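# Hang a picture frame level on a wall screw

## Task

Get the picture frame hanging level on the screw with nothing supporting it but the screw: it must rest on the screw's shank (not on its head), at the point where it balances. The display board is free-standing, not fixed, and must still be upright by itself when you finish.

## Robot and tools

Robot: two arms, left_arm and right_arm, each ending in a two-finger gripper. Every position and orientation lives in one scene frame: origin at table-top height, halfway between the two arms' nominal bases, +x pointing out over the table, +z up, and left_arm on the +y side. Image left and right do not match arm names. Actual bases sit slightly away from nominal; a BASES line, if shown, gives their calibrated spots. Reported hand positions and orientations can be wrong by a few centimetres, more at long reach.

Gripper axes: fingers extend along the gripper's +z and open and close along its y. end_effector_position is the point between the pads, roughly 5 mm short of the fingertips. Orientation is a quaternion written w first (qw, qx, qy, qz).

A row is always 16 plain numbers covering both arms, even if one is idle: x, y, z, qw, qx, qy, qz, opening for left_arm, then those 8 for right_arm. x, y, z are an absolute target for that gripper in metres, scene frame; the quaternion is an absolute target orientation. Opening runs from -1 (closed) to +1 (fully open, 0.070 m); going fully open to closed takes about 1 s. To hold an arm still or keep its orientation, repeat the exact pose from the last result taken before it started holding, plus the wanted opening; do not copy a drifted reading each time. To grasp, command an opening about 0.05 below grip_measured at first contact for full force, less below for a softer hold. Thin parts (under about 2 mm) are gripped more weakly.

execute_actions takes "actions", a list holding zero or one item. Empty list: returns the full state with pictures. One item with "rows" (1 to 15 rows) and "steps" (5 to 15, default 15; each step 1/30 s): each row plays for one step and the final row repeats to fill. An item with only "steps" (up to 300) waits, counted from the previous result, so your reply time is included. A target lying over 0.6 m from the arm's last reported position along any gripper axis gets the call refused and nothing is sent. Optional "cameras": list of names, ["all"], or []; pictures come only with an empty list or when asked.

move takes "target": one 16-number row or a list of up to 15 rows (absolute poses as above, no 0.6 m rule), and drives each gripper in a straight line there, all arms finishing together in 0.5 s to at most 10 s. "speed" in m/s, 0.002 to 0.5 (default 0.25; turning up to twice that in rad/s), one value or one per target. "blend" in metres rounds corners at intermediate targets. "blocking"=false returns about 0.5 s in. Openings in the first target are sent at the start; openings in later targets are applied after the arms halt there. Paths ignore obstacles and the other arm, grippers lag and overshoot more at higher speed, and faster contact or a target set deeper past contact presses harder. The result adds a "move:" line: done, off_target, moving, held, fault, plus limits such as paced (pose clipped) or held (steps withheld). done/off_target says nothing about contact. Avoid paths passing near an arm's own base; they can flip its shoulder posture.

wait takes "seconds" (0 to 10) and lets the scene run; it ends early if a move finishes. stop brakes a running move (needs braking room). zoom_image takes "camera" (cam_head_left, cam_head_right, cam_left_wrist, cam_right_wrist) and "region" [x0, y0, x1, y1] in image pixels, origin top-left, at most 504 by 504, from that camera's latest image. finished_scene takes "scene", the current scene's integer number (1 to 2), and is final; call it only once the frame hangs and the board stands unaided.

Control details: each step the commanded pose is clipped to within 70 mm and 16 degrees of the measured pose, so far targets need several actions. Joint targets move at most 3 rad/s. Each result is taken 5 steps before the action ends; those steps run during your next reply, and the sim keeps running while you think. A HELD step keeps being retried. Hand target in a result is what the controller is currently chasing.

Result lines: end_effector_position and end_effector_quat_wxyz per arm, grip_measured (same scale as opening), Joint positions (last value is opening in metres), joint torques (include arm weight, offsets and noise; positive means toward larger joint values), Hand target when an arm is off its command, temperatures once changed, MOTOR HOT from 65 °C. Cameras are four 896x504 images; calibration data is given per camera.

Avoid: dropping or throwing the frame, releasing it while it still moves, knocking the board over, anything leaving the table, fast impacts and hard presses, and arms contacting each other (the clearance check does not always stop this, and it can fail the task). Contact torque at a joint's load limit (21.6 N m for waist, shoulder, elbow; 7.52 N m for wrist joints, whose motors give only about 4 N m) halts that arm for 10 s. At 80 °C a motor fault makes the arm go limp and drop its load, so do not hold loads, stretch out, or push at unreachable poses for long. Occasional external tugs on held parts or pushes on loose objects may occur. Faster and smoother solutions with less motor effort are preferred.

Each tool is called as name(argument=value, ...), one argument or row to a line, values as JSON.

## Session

execute_actions(
  actions=[],
)

zoom_image(
  camera="cam_head_right",
  region=[340, 0, 600, 190],
)

zoom_image(
  camera="cam_head_left",
  region=[340, 0, 600, 190],
)

Scene clock: 0.00 s of 4500.00 s.
left_arm: end_effector_position=(+0.4202, +0.3387, +0.3327) grip_measured=+0.98 end_effector_quat_wxyz=(+0.569, -0.093, +0.773, -0.263) | right_arm: end_effector_position=(+0.0592, +0.1070, +0.2848) grip_measured=+0.98 end_effector_quat_wxyz=(-0.315, +0.854, -0.247, -0.332)
Joint positions: left_arm=[0.682 1.54 -1.063 -1.578 0.957 1.346 0.069] | right_arm=[1.098 1.584 -1.251 0.984 0.989 -1.935 0.069]
Joint torques (N m): no reading
Motor temperatures (°C): left_arm=[30 31 32 32 35 29] | right_arm=[29 30 32 34 37 31]
Hand target: left_arm +0.4202, +0.3387, +0.3327; +0.569, -0.093, +0.773, -0.263 | right_arm +0.0592, +0.1070, +0.2848; -0.315, +0.854, -0.247, -0.332
camera_calibration:
cam_left_wrist: T_world_to_cam=[[-0.138706, -0.855818, 0.498333, 0.185907], [-0.798703, -0.200837, -0.56722, 0.592892], [0.585521, -0.476697, -0.655687, 0.255288], [0, 0, 0, 1]] pos_world=[0.349855, 0.399872, 0.411046]
cam_right_wrist: T_world_to_cam=[[0.659874, 0.664269, 0.351161, -0.209506], [0.748517, -0.621891, -0.230161, 0.0814786], [0.0654945, 0.414727, -0.907586, 0.32858], [0, 0, 0, 1]] pos_world=[0.0557395, 0.0535684, 0.390538]

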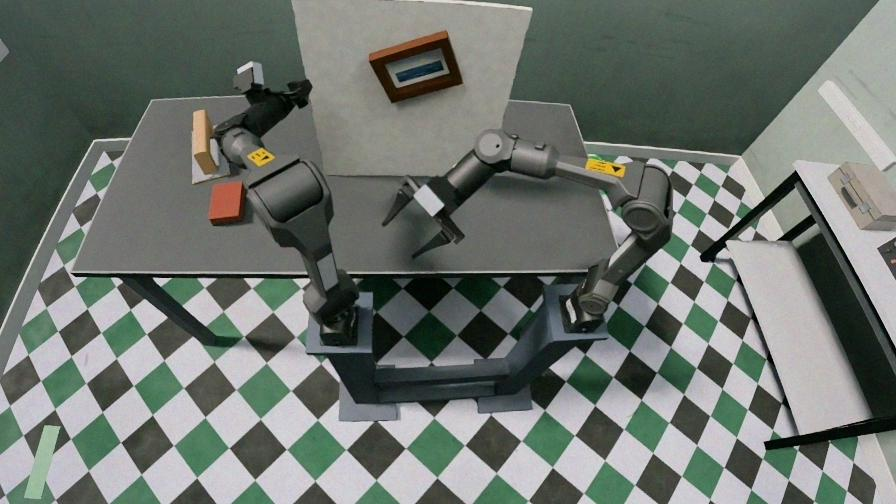

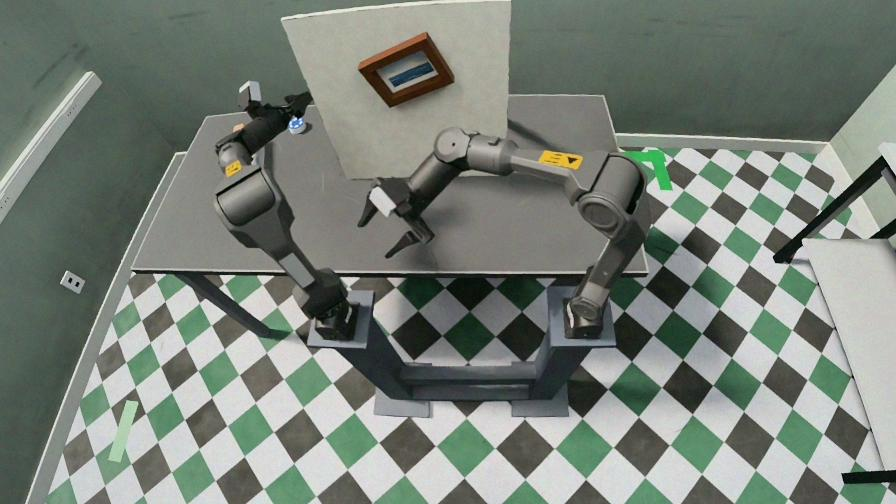

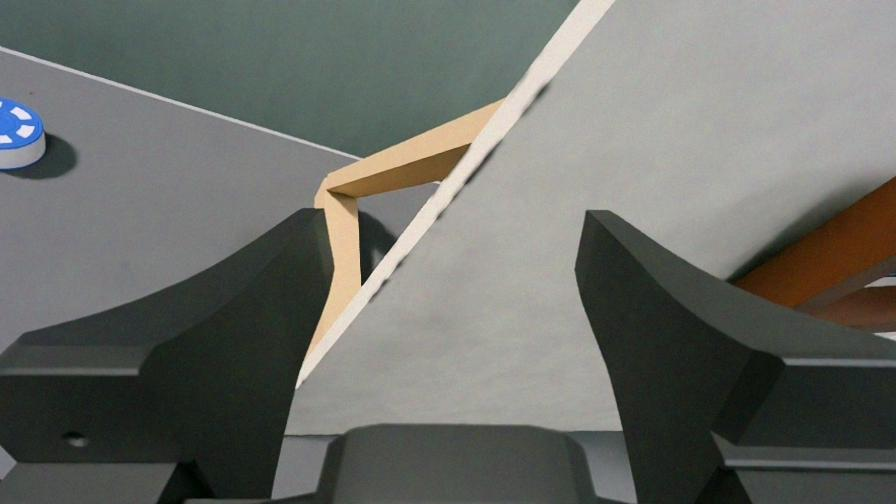

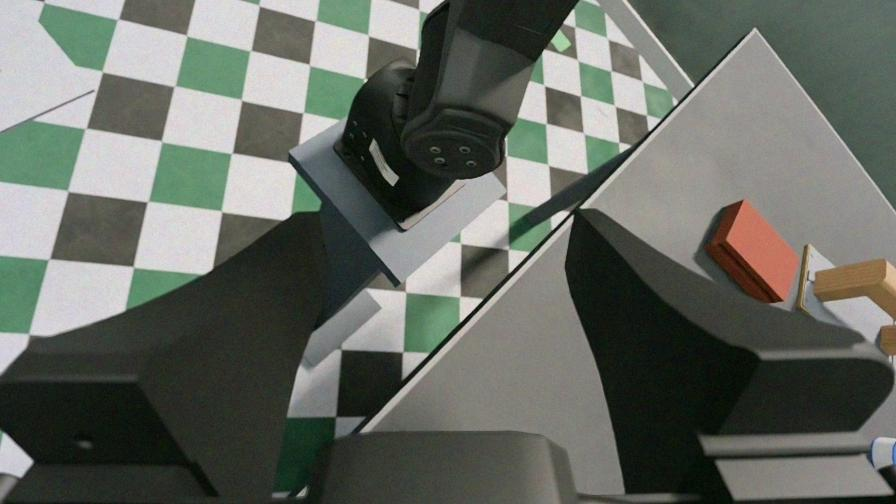

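Scaled by 1.938 from the camera's 896x504 image, which has a finer 1280x720 frame.

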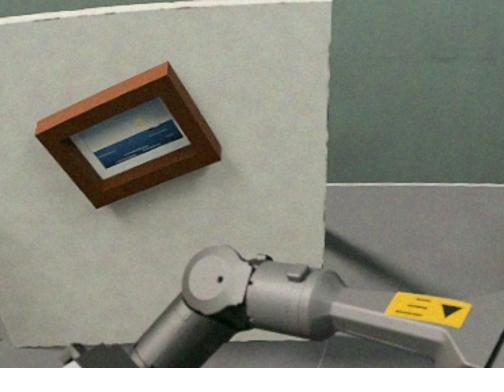

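Scaled by 1.938 from the camera's 896x504 image, which has a finer 1280x720 frame.

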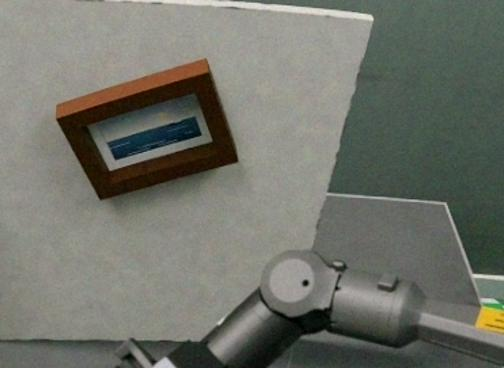

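move(
  target=[0.30,0.20,0.46,0.676,0.179,0.694,-0.172,-1,0.28,-0.22,0.46,0.676,-0.179,0.694,0.172,-1],
  speed=0.3,
)

zoom_image(
  camera="cam_head_right",
  region=[340, 10, 480, 120],
)

zoom_image(
  camera="cam_head_left",
  region=[350, 10, 490, 120],
)

Scene clock: 6.43 s of 4500.00 s.
left_arm: end_effector_position=(+0.2997, +0.1999, +0.4603) grip_measured=-1.00 end_effector_quat_wxyz=(+0.676, +0.179, +0.693, -0.172) | right_arm: end_effector_position=(+0.2801, -0.2204, +0.4602) grip_measured=-1.00 end_effector_quat_wxyz=(+0.676, -0.178, +0.694, +0.171)
Joint positions: left_arm=[0.608 0.981 -0.959 -1.509 1.107 1.489 0] | right_arm=[-0.273 0.811 -0.89 1.374 0.817 -1.318 0]
Joint torques (N m): left_arm=[-0.34 -1.89 -3.02 -0.74 -0.24 -0.2] | right_arm=[0.71 0.36 -4.07 0.85 -0.09 -0.11]
Off the commanded pose: left_arm 0.000 m, 0 deg | right_arm 0.000 m, 0 deg.
Kept back: nothing.
move: done
camera_calibration:
cam_left_wrist: T_world_to_cam=[[-0.460461, -0.887528, -0.0164446, 0.326519], [-0.509907, 0.27962, -0.813515, 0.472022], [0.726616, -0.366207, -0.581311, 0.24471], [0, 0, 0, 1]]
cam_right_wrist: T_world_to_cam=[[0.469443, -0.882264, -0.0351157, -0.309104], [-0.570484, -0.272713, -0.77471, 0.449908], [0.673922, 0.383715, -0.631341, 0.304704], [0, 0, 0, 1]]

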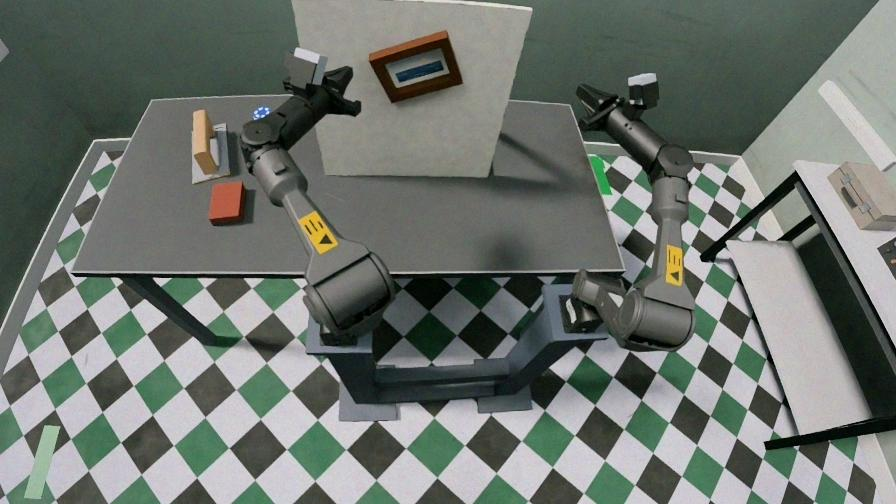

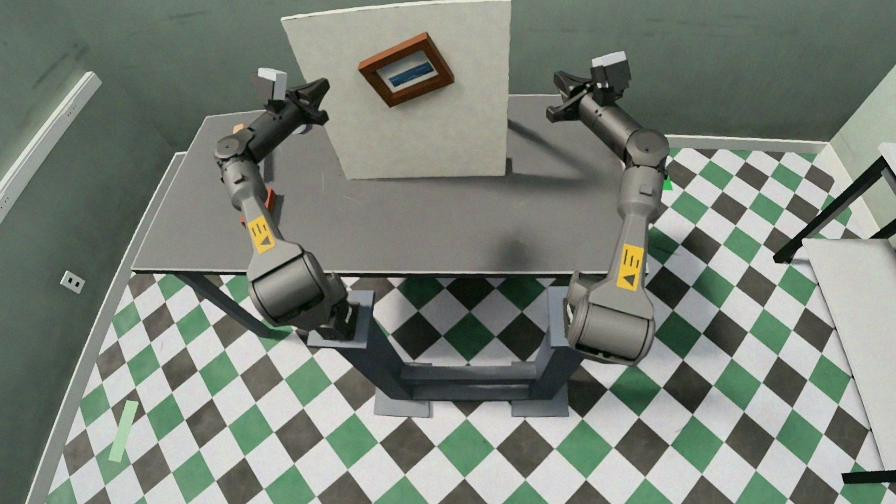

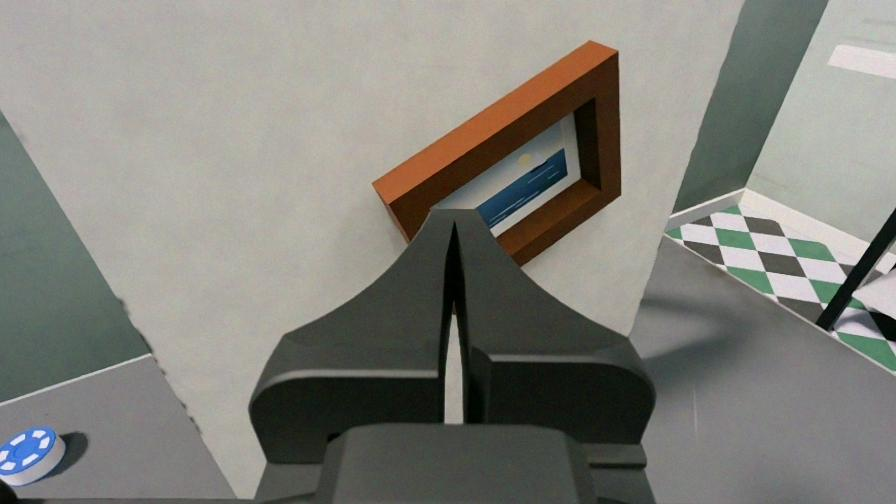

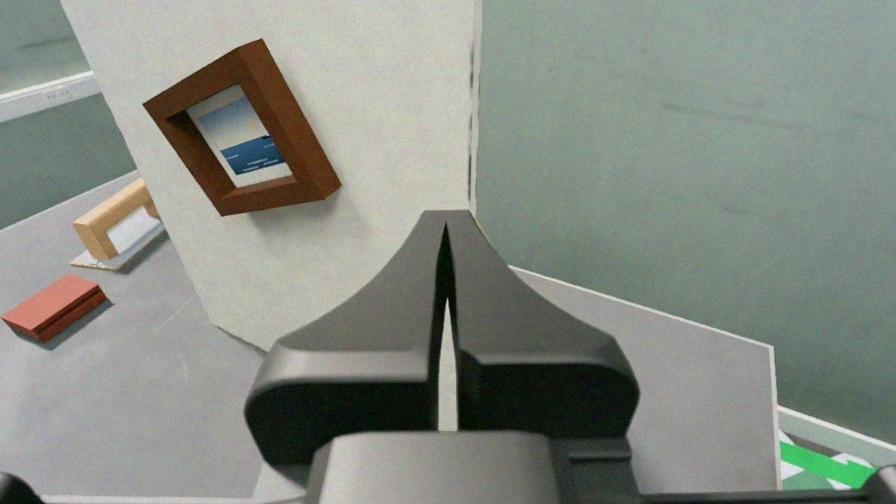

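Scaled by 3.600 from the camera's 896x504 image, which has a finer 1280x720 frame.

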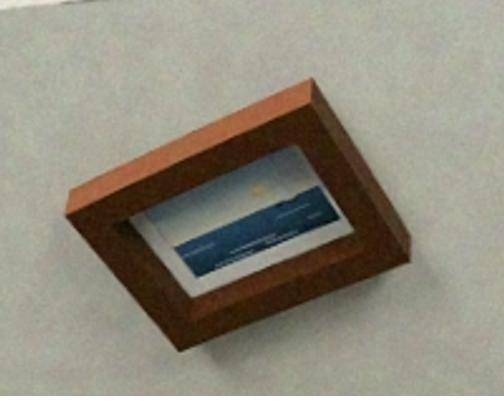

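Scaled by 3.600 from the camera's 896x504 image, which has a finer 1280x720 frame.

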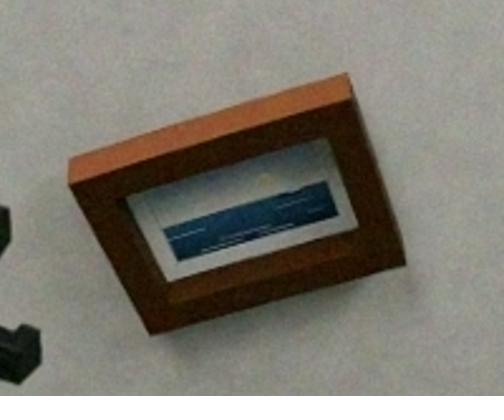

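zoom_image(
  camera="cam_left_wrist",
  region=[360, 20, 640, 280],
)

zoom_image(
  camera="cam_right_wrist",
  region=[130, 30, 350, 230],
)

Scaled by 1.800 from the camera's 896x504 image, which has a finer 1280x720 frame.

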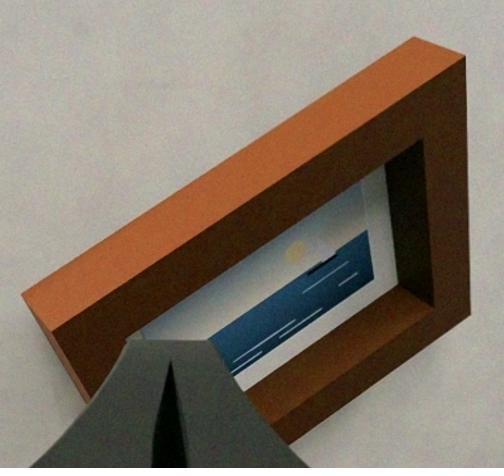

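Scaled by 2.291 from the camera's 896x504 image, which has a finer 1280x720 frame.

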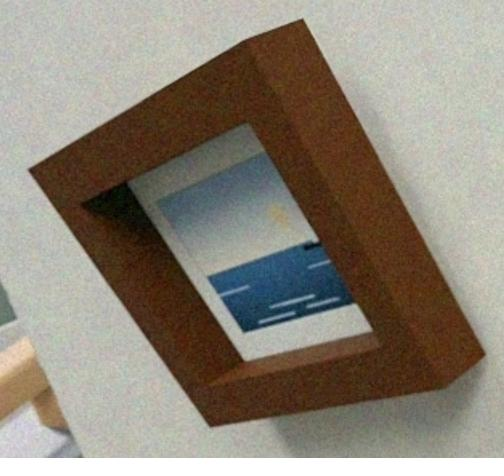

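move(
  target=[
    [0.30,0.20,0.46,0.676,0.179,0.694,-0.172,-1,0.36,-0.08,0.54,0.455,-0.024,0.858,0.238,-1],
    [0.30,0.20,0.46,0.676,0.179,0.694,-0.172,-1,0.414,0.005,0.515,0.455,-0.024,0.858,0.238,-1],
  ],
  blend=[0.03,0],
  speed=0.25,
)

zoom_image(
  camera="cam_right_wrist",
  region=[300, 130, 500, 260],
)

Scene clock: 13.13 s of 4500.00 s.
left_arm: end_effector_position=(+0.2999, +0.2000, +0.4601) grip_measured=-1.00 end_effector_quat_wxyz=(+0.676, +0.179, +0.694, -0.172) | right_arm: end_effector_position=(+0.4138, +0.0049, +0.5147) grip_measured=-1.00 end_effector_quat_wxyz=(+0.476, -0.026, +0.842, +0.253)
Joint positions: left_arm=[0.608 0.981 -0.959 -1.509 1.107 1.489 0] | right_arm=[0.768 1.961 -2.64 -0.217 1.216 0.63 0]
Joint torques (N m): left_arm=[0.38 -1.08 -2.34 -0.99 -0.35 -0.17] | right_arm=[-0.28 -8.09 -2.9 -0.34 -0.58 -0.14]
Hand target: left_arm +0.3000, +0.2000, +0.4600; +0.676, +0.179, +0.694, -0.172 | right_arm +0.4138, +0.0048, +0.5145; +0.476, -0.026, +0.842, +0.253
Off the commanded pose: left_arm 0.000 m, 0 deg | right_arm 0.000 m, 3 deg.
joint sent to its limit (right arm) — joint 5 (wrist pitch), upper limit.
Kept back: nothing.
move: off_target (right_arm)
camera_calibration:
cam_left_wrist: T_world_to_cam=[[-0.460472, -0.887536, -0.0156747, 0.326389], [-0.510492, 0.279218, -0.813287, 0.47208], [0.726198, -0.366494, -0.581652, 0.244838], [0, 0, 0, 1]]
cam_right_wrist: T_world_to_cam=[[0.255384, -0.866357, -0.429191, 0.120101], [-0.923366, -0.0869363, -0.373948, 0.568709], [0.28666, 0.491801, -0.822166, 0.420544], [0, 0, 0, 1]]

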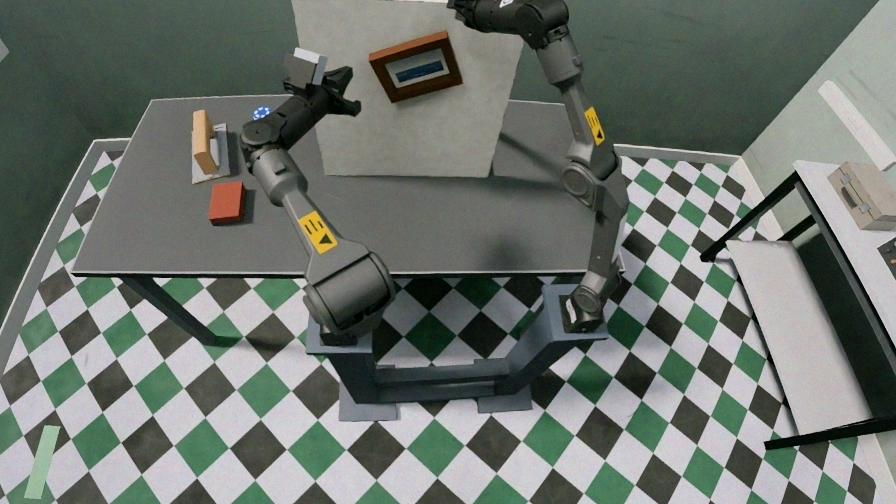

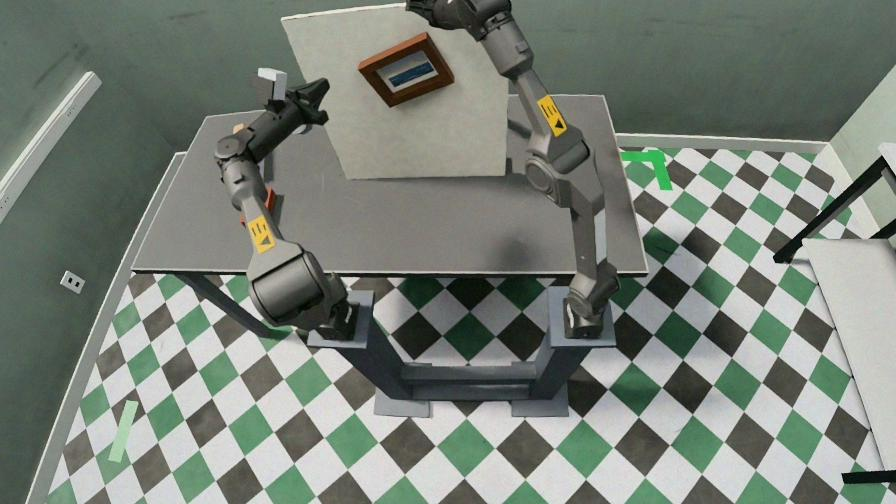

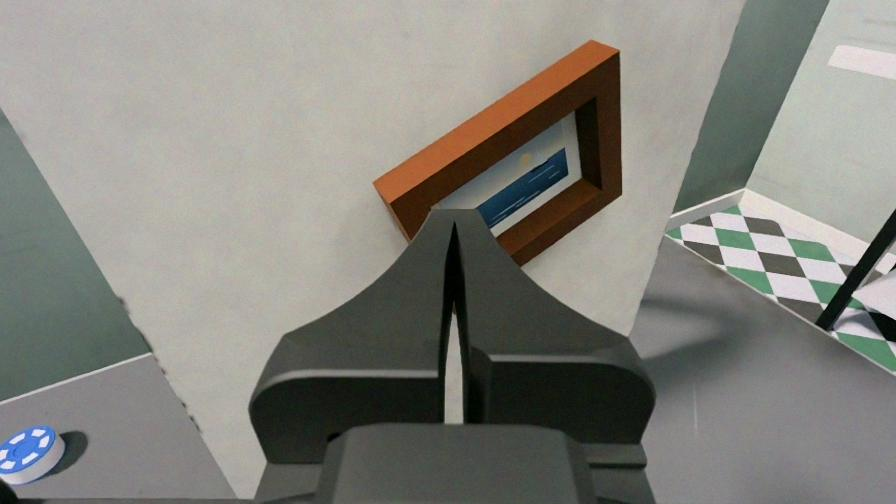

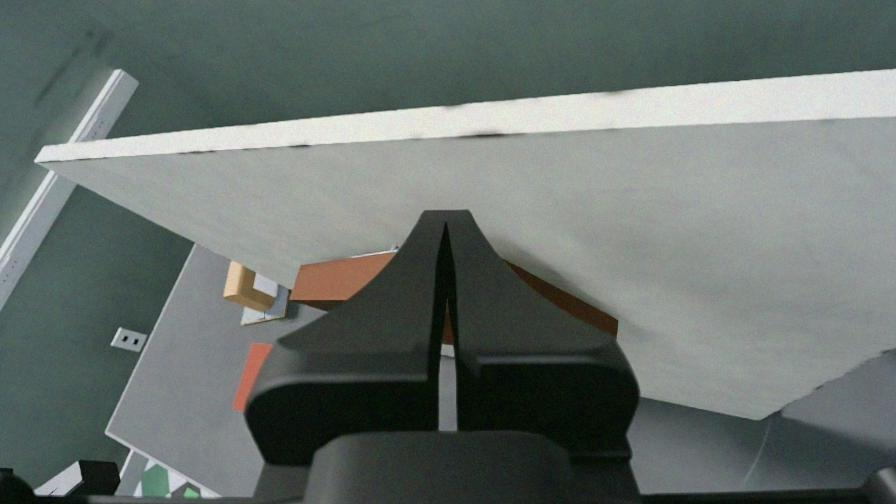

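Scaled by 2.520 from the camera's 896x504 image, which has a finer 1280x720 frame.

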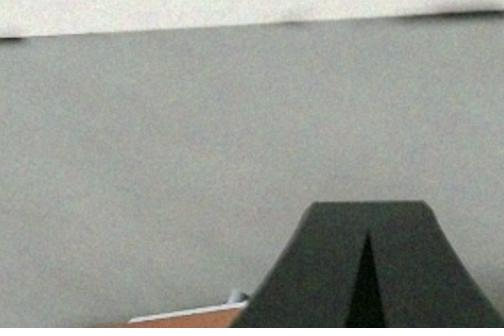

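zoom_image(
  camera="cam_right_wrist",
  region=[340, 230, 420, 275],
)

Scaled by 6.300 from the camera's 896x504 image, which has a finer 1280x720 frame.

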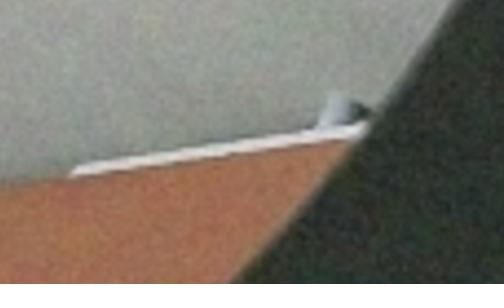

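move(
  target=[
    [0.34,0.26,0.43,0.676,0.179,0.694,-0.172,-1,0.418,0.022,0.48,0.455,-0.024,0.858,0.238,-1],
    [0.40,0.25,0.425,0.676,0.179,0.694,-0.172,-1,0.418,0.022,0.443,0.455,-0.024,0.858,0.238,-1],
  ],
  blend=[0,0],
  speed=[0.15,0.04],
)

zoom_image(
  camera="cam_head_left",
  region=[350, 10, 490, 120],
)

zoom_image(
  camera="cam_head_right",
  region=[340, 10, 480, 120],
)

Scene clock: 17.73 s of 4500.00 s.
left_arm: end_effector_position=(+0.4003, +0.2500, +0.4247) grip_measured=-1.00 end_effector_quat_wxyz=(+0.676, +0.179, +0.694, -0.172) | right_arm: end_effector_position=(+0.4181, +0.0220, +0.4426) grip_measured=-1.00 end_effector_quat_wxyz=(+0.455, -0.024, +0.858, +0.238)
Joint positions: left_arm=[0.541 1.382 -1.107 -1.649 1.042 1.776 0] | right_arm=[0.799 1.808 -2.088 -0.3 0.898 0.772 0]
Joint torques (N m): left_arm=[0.31 -4.77 -3.15 -0.89 0.38 -0.03] | right_arm=[0.96 -7.49 -4.16 -0.24 -0.56 0.09]
Off the commanded pose: left_arm 0.000 m, 0 deg | right_arm 0.000 m, 0 deg.
Kept back: nothing.
move: done
camera_calibration:
cam_left_wrist: T_world_to_cam=[[-0.460592, -0.88749, -0.0147365, 0.416046], [-0.511823, 0.279118, -0.812484, 0.480792], [0.725185, -0.366681, -0.582797, 0.170607], [0, 0, 0, 1]]
cam_right_wrist: T_world_to_cam=[[0.227158, -0.882662, -0.41147, 0.107221], [-0.94173, -0.0914613, -0.323697, 0.532714], [0.248082, 0.461024, -0.852005, 0.381634], [0, 0, 0, 1]]

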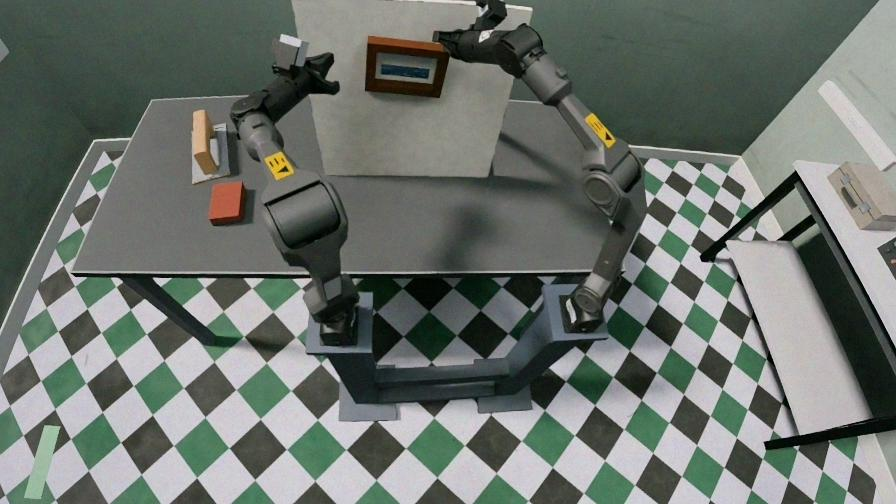

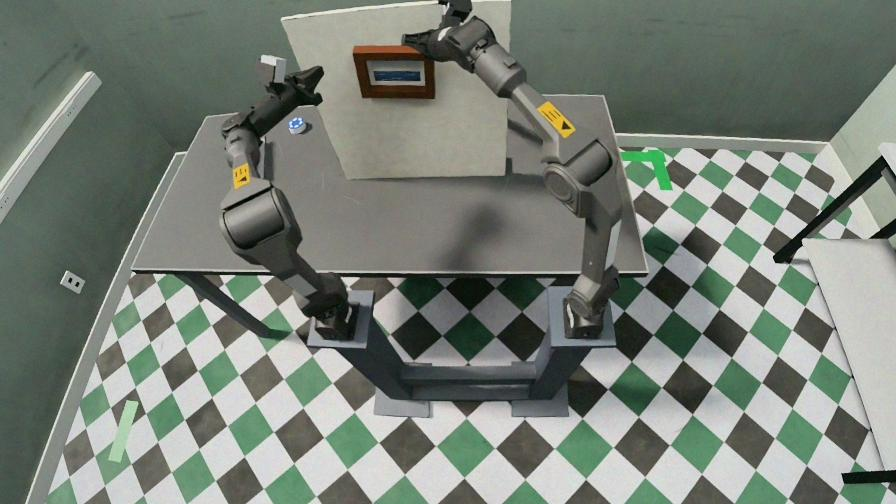

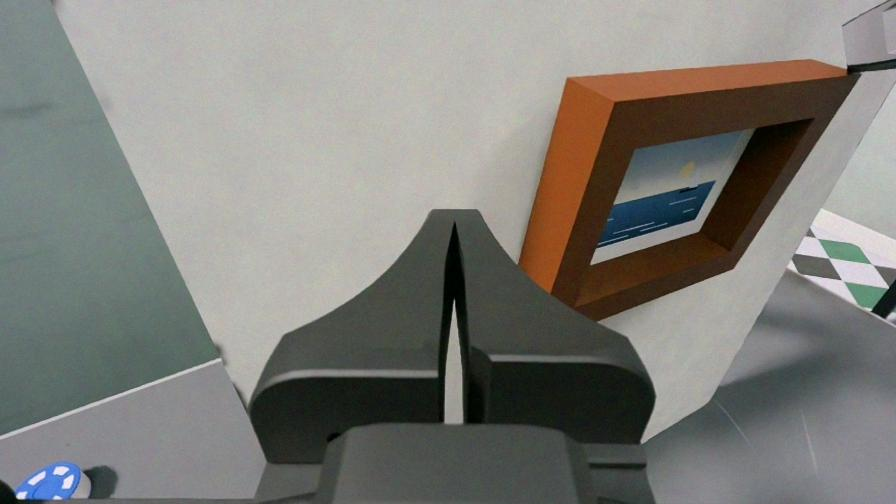

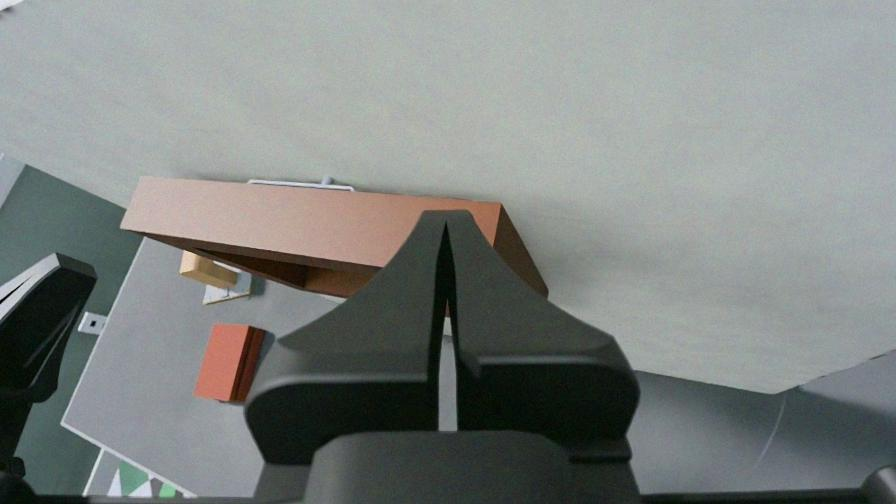

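Scaled by 3.600 from the camera's 896x504 image, which has a finer 1280x720 frame.

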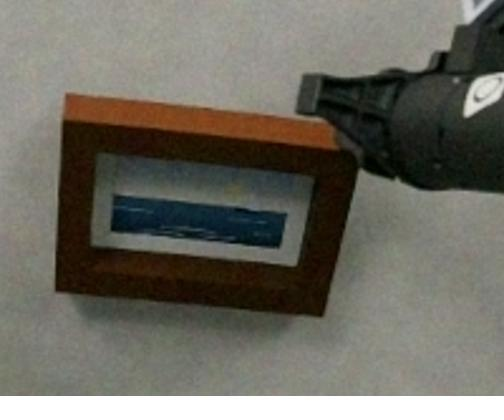

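Scaled by 3.600 from the camera's 896x504 image, which has a finer 1280x720 frame.

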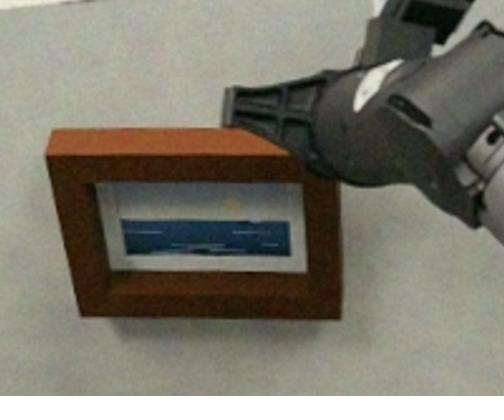

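move(
  target=[
    [0.435,0.215,0.43,0.676,0.179,0.694,-0.172,-1,0.418,0.022,0.4465,0.455,-0.024,0.858,0.238,-1],
    [0.44,0.195,0.43,0.676,0.179,0.694,-0.172,-1,0.418,0.022,0.4465,0.455,-0.024,0.858,0.238,-1],
  ],
  speed=[0.08,0.04],
)

zoom_image(
  camera="cam_head_left",
  region=[350, 10, 490, 120],
)

zoom_image(
  camera="cam_head_right",
  region=[340, 10, 480, 120],
)

Scene clock: 21.00 s of 4500.00 s.
left_arm: end_effector_position=(+0.4402, +0.1947, +0.4300) grip_measured=-1.00 end_effector_quat_wxyz=(+0.676, +0.179, +0.694, -0.172) | right_arm: end_effector_position=(+0.4180, +0.0219, +0.4466) grip_measured=-1.00 end_effector_quat_wxyz=(+0.455, -0.024, +0.858, +0.238)
Joint positions: left_arm=[0.267 1.435 -1.179 -1.707 0.773 1.789 0] | right_arm=[0.799 1.816 -2.117 -0.295 0.917 0.765 0]
Joint torques (N m): left_arm=[0.26 -6.28 -2.5 -0.69 0.33 -0.01] | right_arm=[0.39 -6.76 -3.89 -0.44 -0.54 -0.09]
Off the commanded pose: left_arm 0.000 m, 0 deg | right_arm 0.000 m, 0 deg.
Kept back: nothing.
move: done
camera_calibration:
cam_left_wrist: T_world_to_cam=[[-0.460862, -0.887349, -0.0147795, 0.385556], [-0.511237, 0.27906, -0.812873, 0.520822], [0.725426, -0.367066, -0.582253, 0.124203], [0, 0, 0, 1]]
cam_right_wrist: T_world_to_cam=[[0.227079, -0.882281, -0.412329, 0.109207], [-0.941691, -0.090975, -0.323948, 0.53395], [0.248302, 0.461848, -0.851494, 0.384699], [0, 0, 0, 1]]

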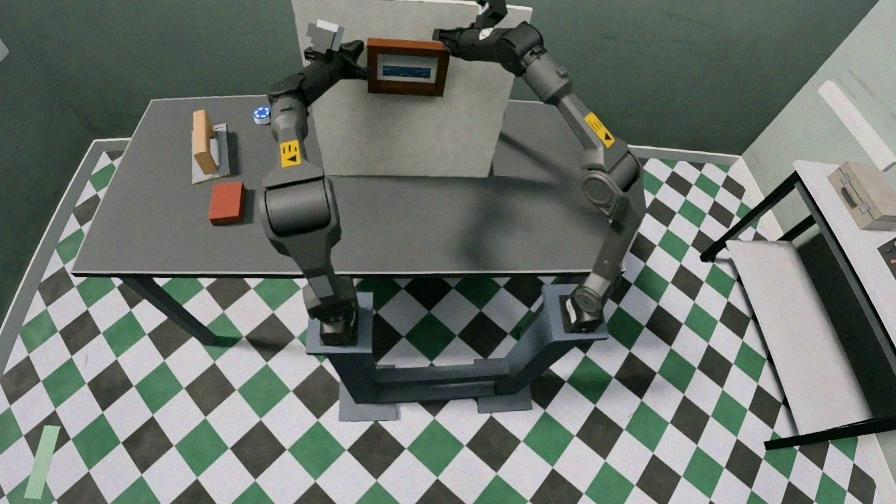

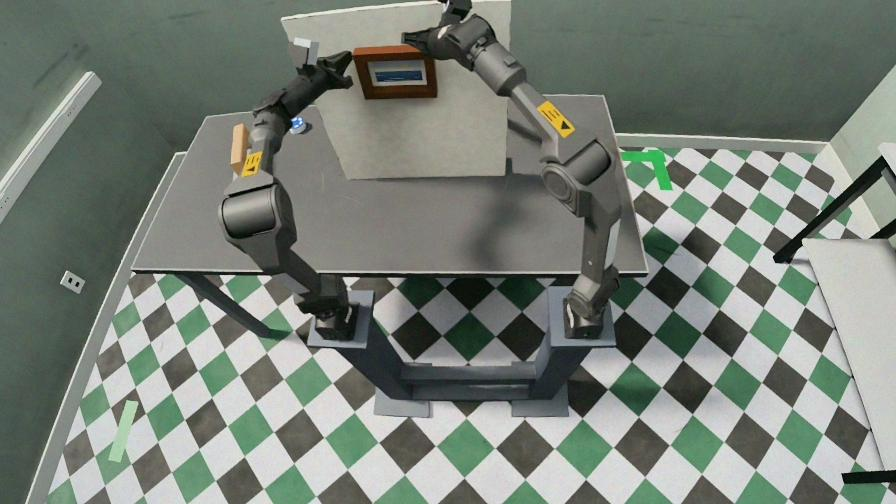

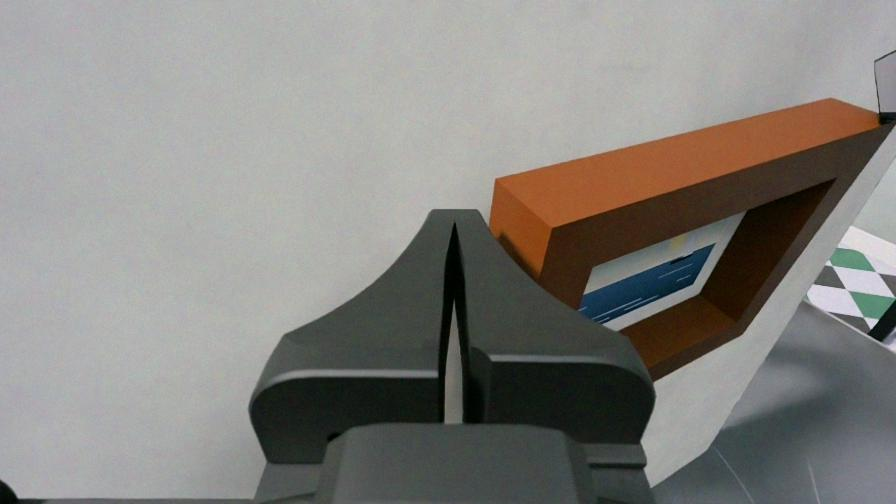

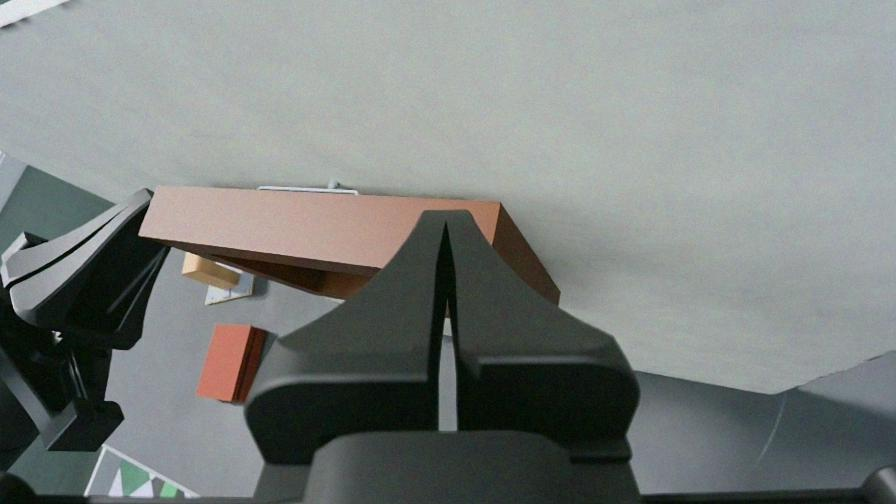

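Scaled by 3.600 from the camera's 896x504 image, which has a finer 1280x720 frame.

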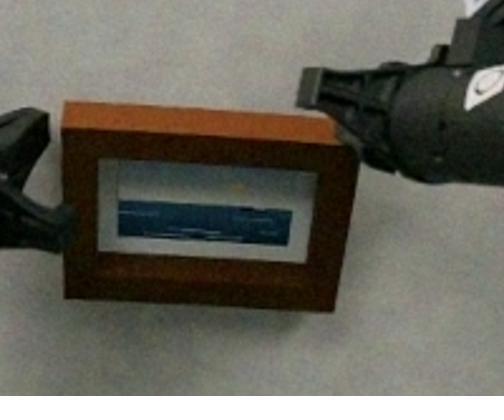

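Scaled by 3.600 from the camera's 896x504 image, which has a finer 1280x720 frame.

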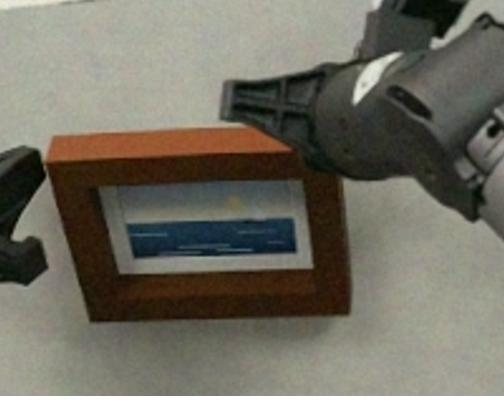

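move(
  target=[0.44,0.179,0.43,0.676,0.179,0.694,-0.172,-1,0.418,0.022,0.4465,0.455,-0.024,0.858,0.238,-1],
  speed=0.03,
)

zoom_image(
  camera="cam_right_wrist",
  region=[120, 150, 420, 300],
)

zoom_image(
  camera="cam_head_right",
  region=[340, 10, 480, 120],
)

Scene clock: 22.40 s of 4500.00 s.
left_arm: end_effector_position=(+0.4401, +0.1804, +0.4307) grip_measured=-1.00 end_effector_quat_wxyz=(+0.677, +0.177, +0.694, -0.171) | right_arm: end_effector_position=(+0.4182, +0.0217, +0.4467) grip_measured=-1.00 end_effector_quat_wxyz=(+0.455, -0.024, +0.858, +0.237)
Joint positions: left_arm=[0.208 1.421 -1.166 -1.728 0.711 1.802 0] | right_arm=[0.799 1.816 -2.117 -0.297 0.917 0.765 0]
Joint torques (N m): left_arm=[-12.76 -4.47 -1.67 0.16 4.26 -0.01] | right_arm=[1.26 -5.06 -3.09 0.42 -0.28 0.05]
Off the commanded pose: left_arm 0.002 m, 0 deg | right_arm 0.000 m, 0 deg.
Kept back: nothing.
move: done
camera_calibration:
cam_left_wrist: T_world_to_cam=[[-0.456648, -0.889522, -0.0149664, 0.371448], [-0.511375, 0.276213, -0.813758, 0.526288], [0.727989, -0.363947, -0.581012, 0.117244], [0, 0, 0, 1]]
cam_right_wrist: T_world_to_cam=[[0.226953, -0.88295, -0.410964, 0.108437], [-0.941362, -0.0907098, -0.324975, 0.534454], [0.249658, 0.46062, -0.851763, 0.384421], [0, 0, 0, 1]]

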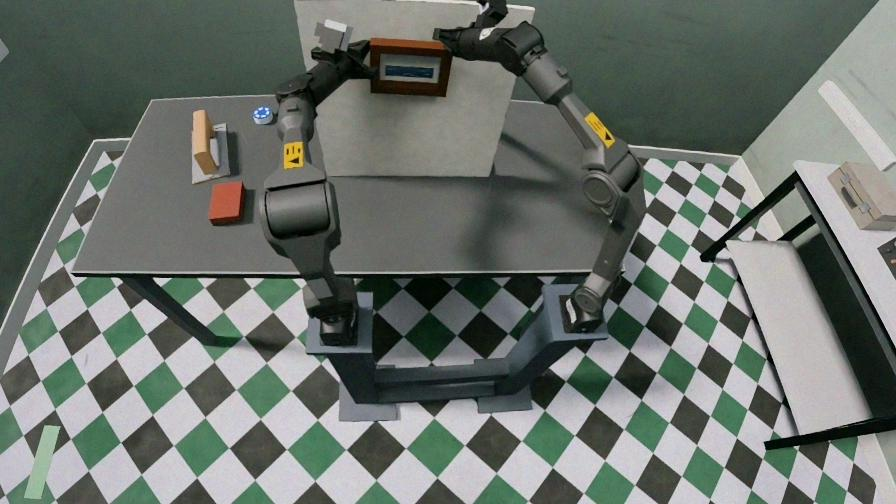

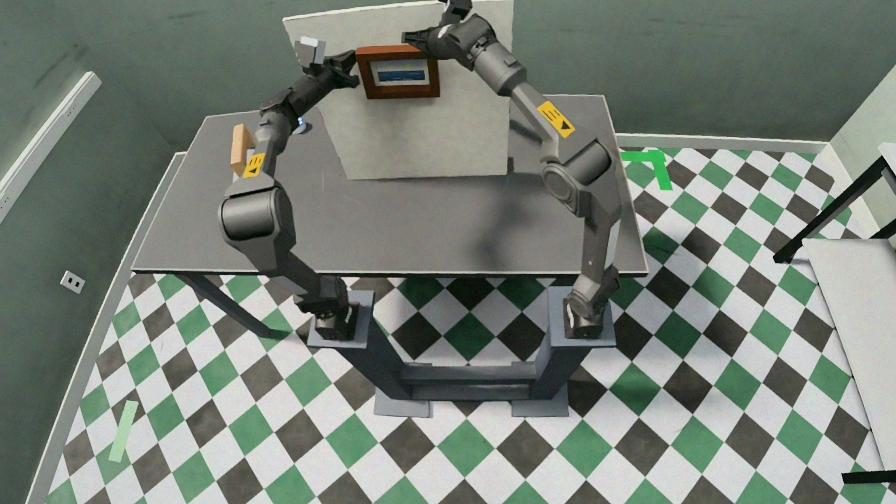

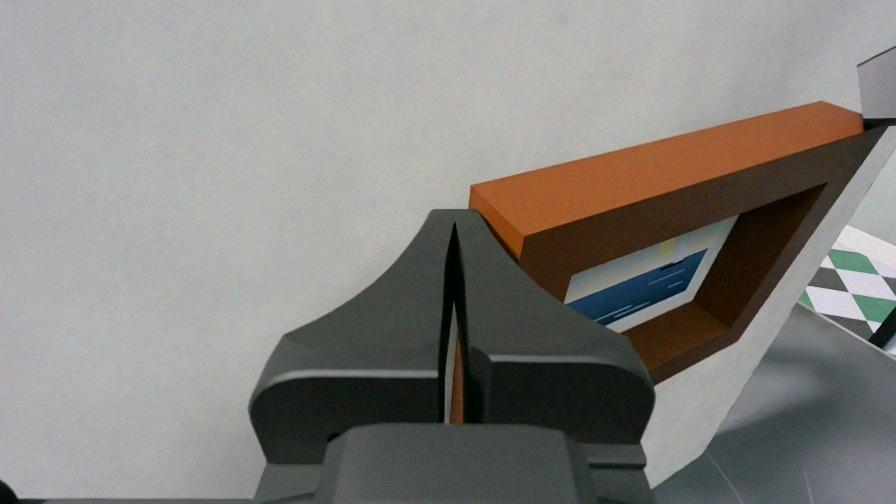

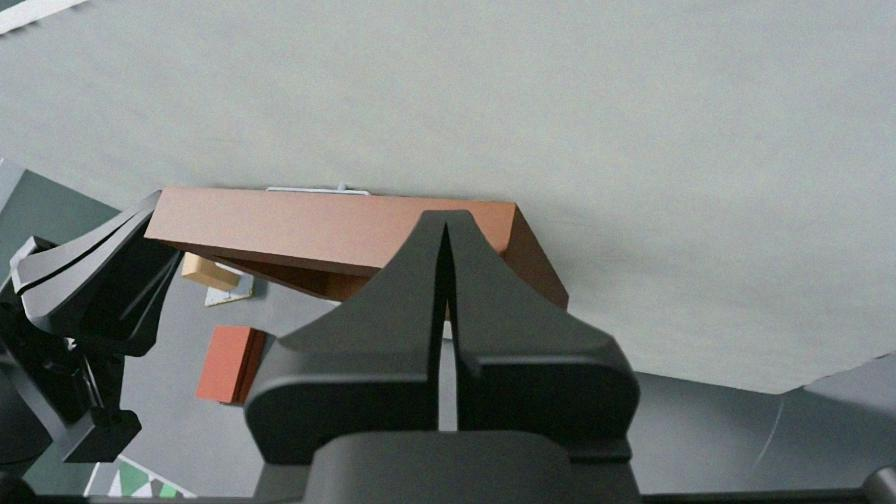

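Scaled by 1.680 from the camera's 896x504 image, which has a finer 1280x720 frame.

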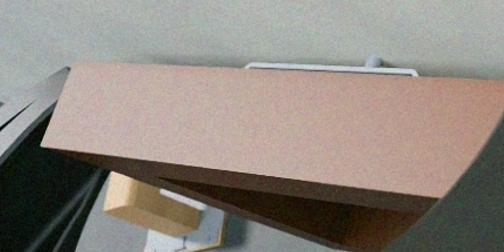

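Scaled by 3.600 from the camera's 896x504 image, which has a finer 1280x720 frame.

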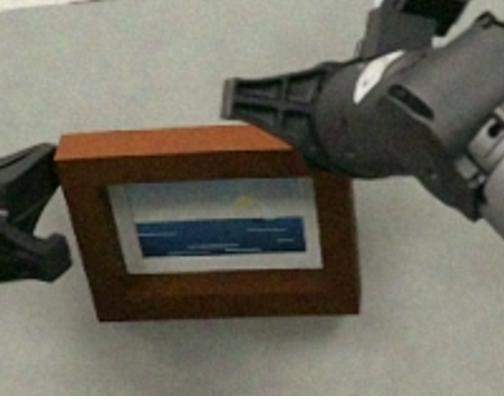

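zoom_image(
  camera="cam_right_wrist",
  region=[320, 175, 380, 209],
)

zoom_image(
  camera="cam_right_wrist",
  region=[250, 170, 400, 220],
)

Scaled by 8.400 from the camera's 896x504 image, which has a finer 1280x720 frame.

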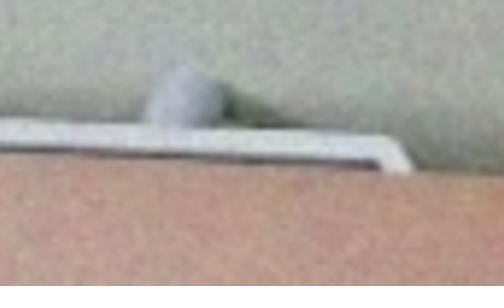

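Scaled by 3.360 from the camera's 896x504 image, which has a finer 1280x720 frame.

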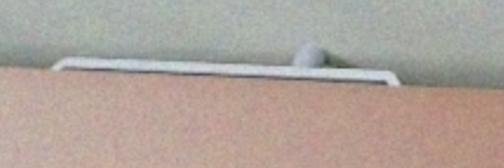

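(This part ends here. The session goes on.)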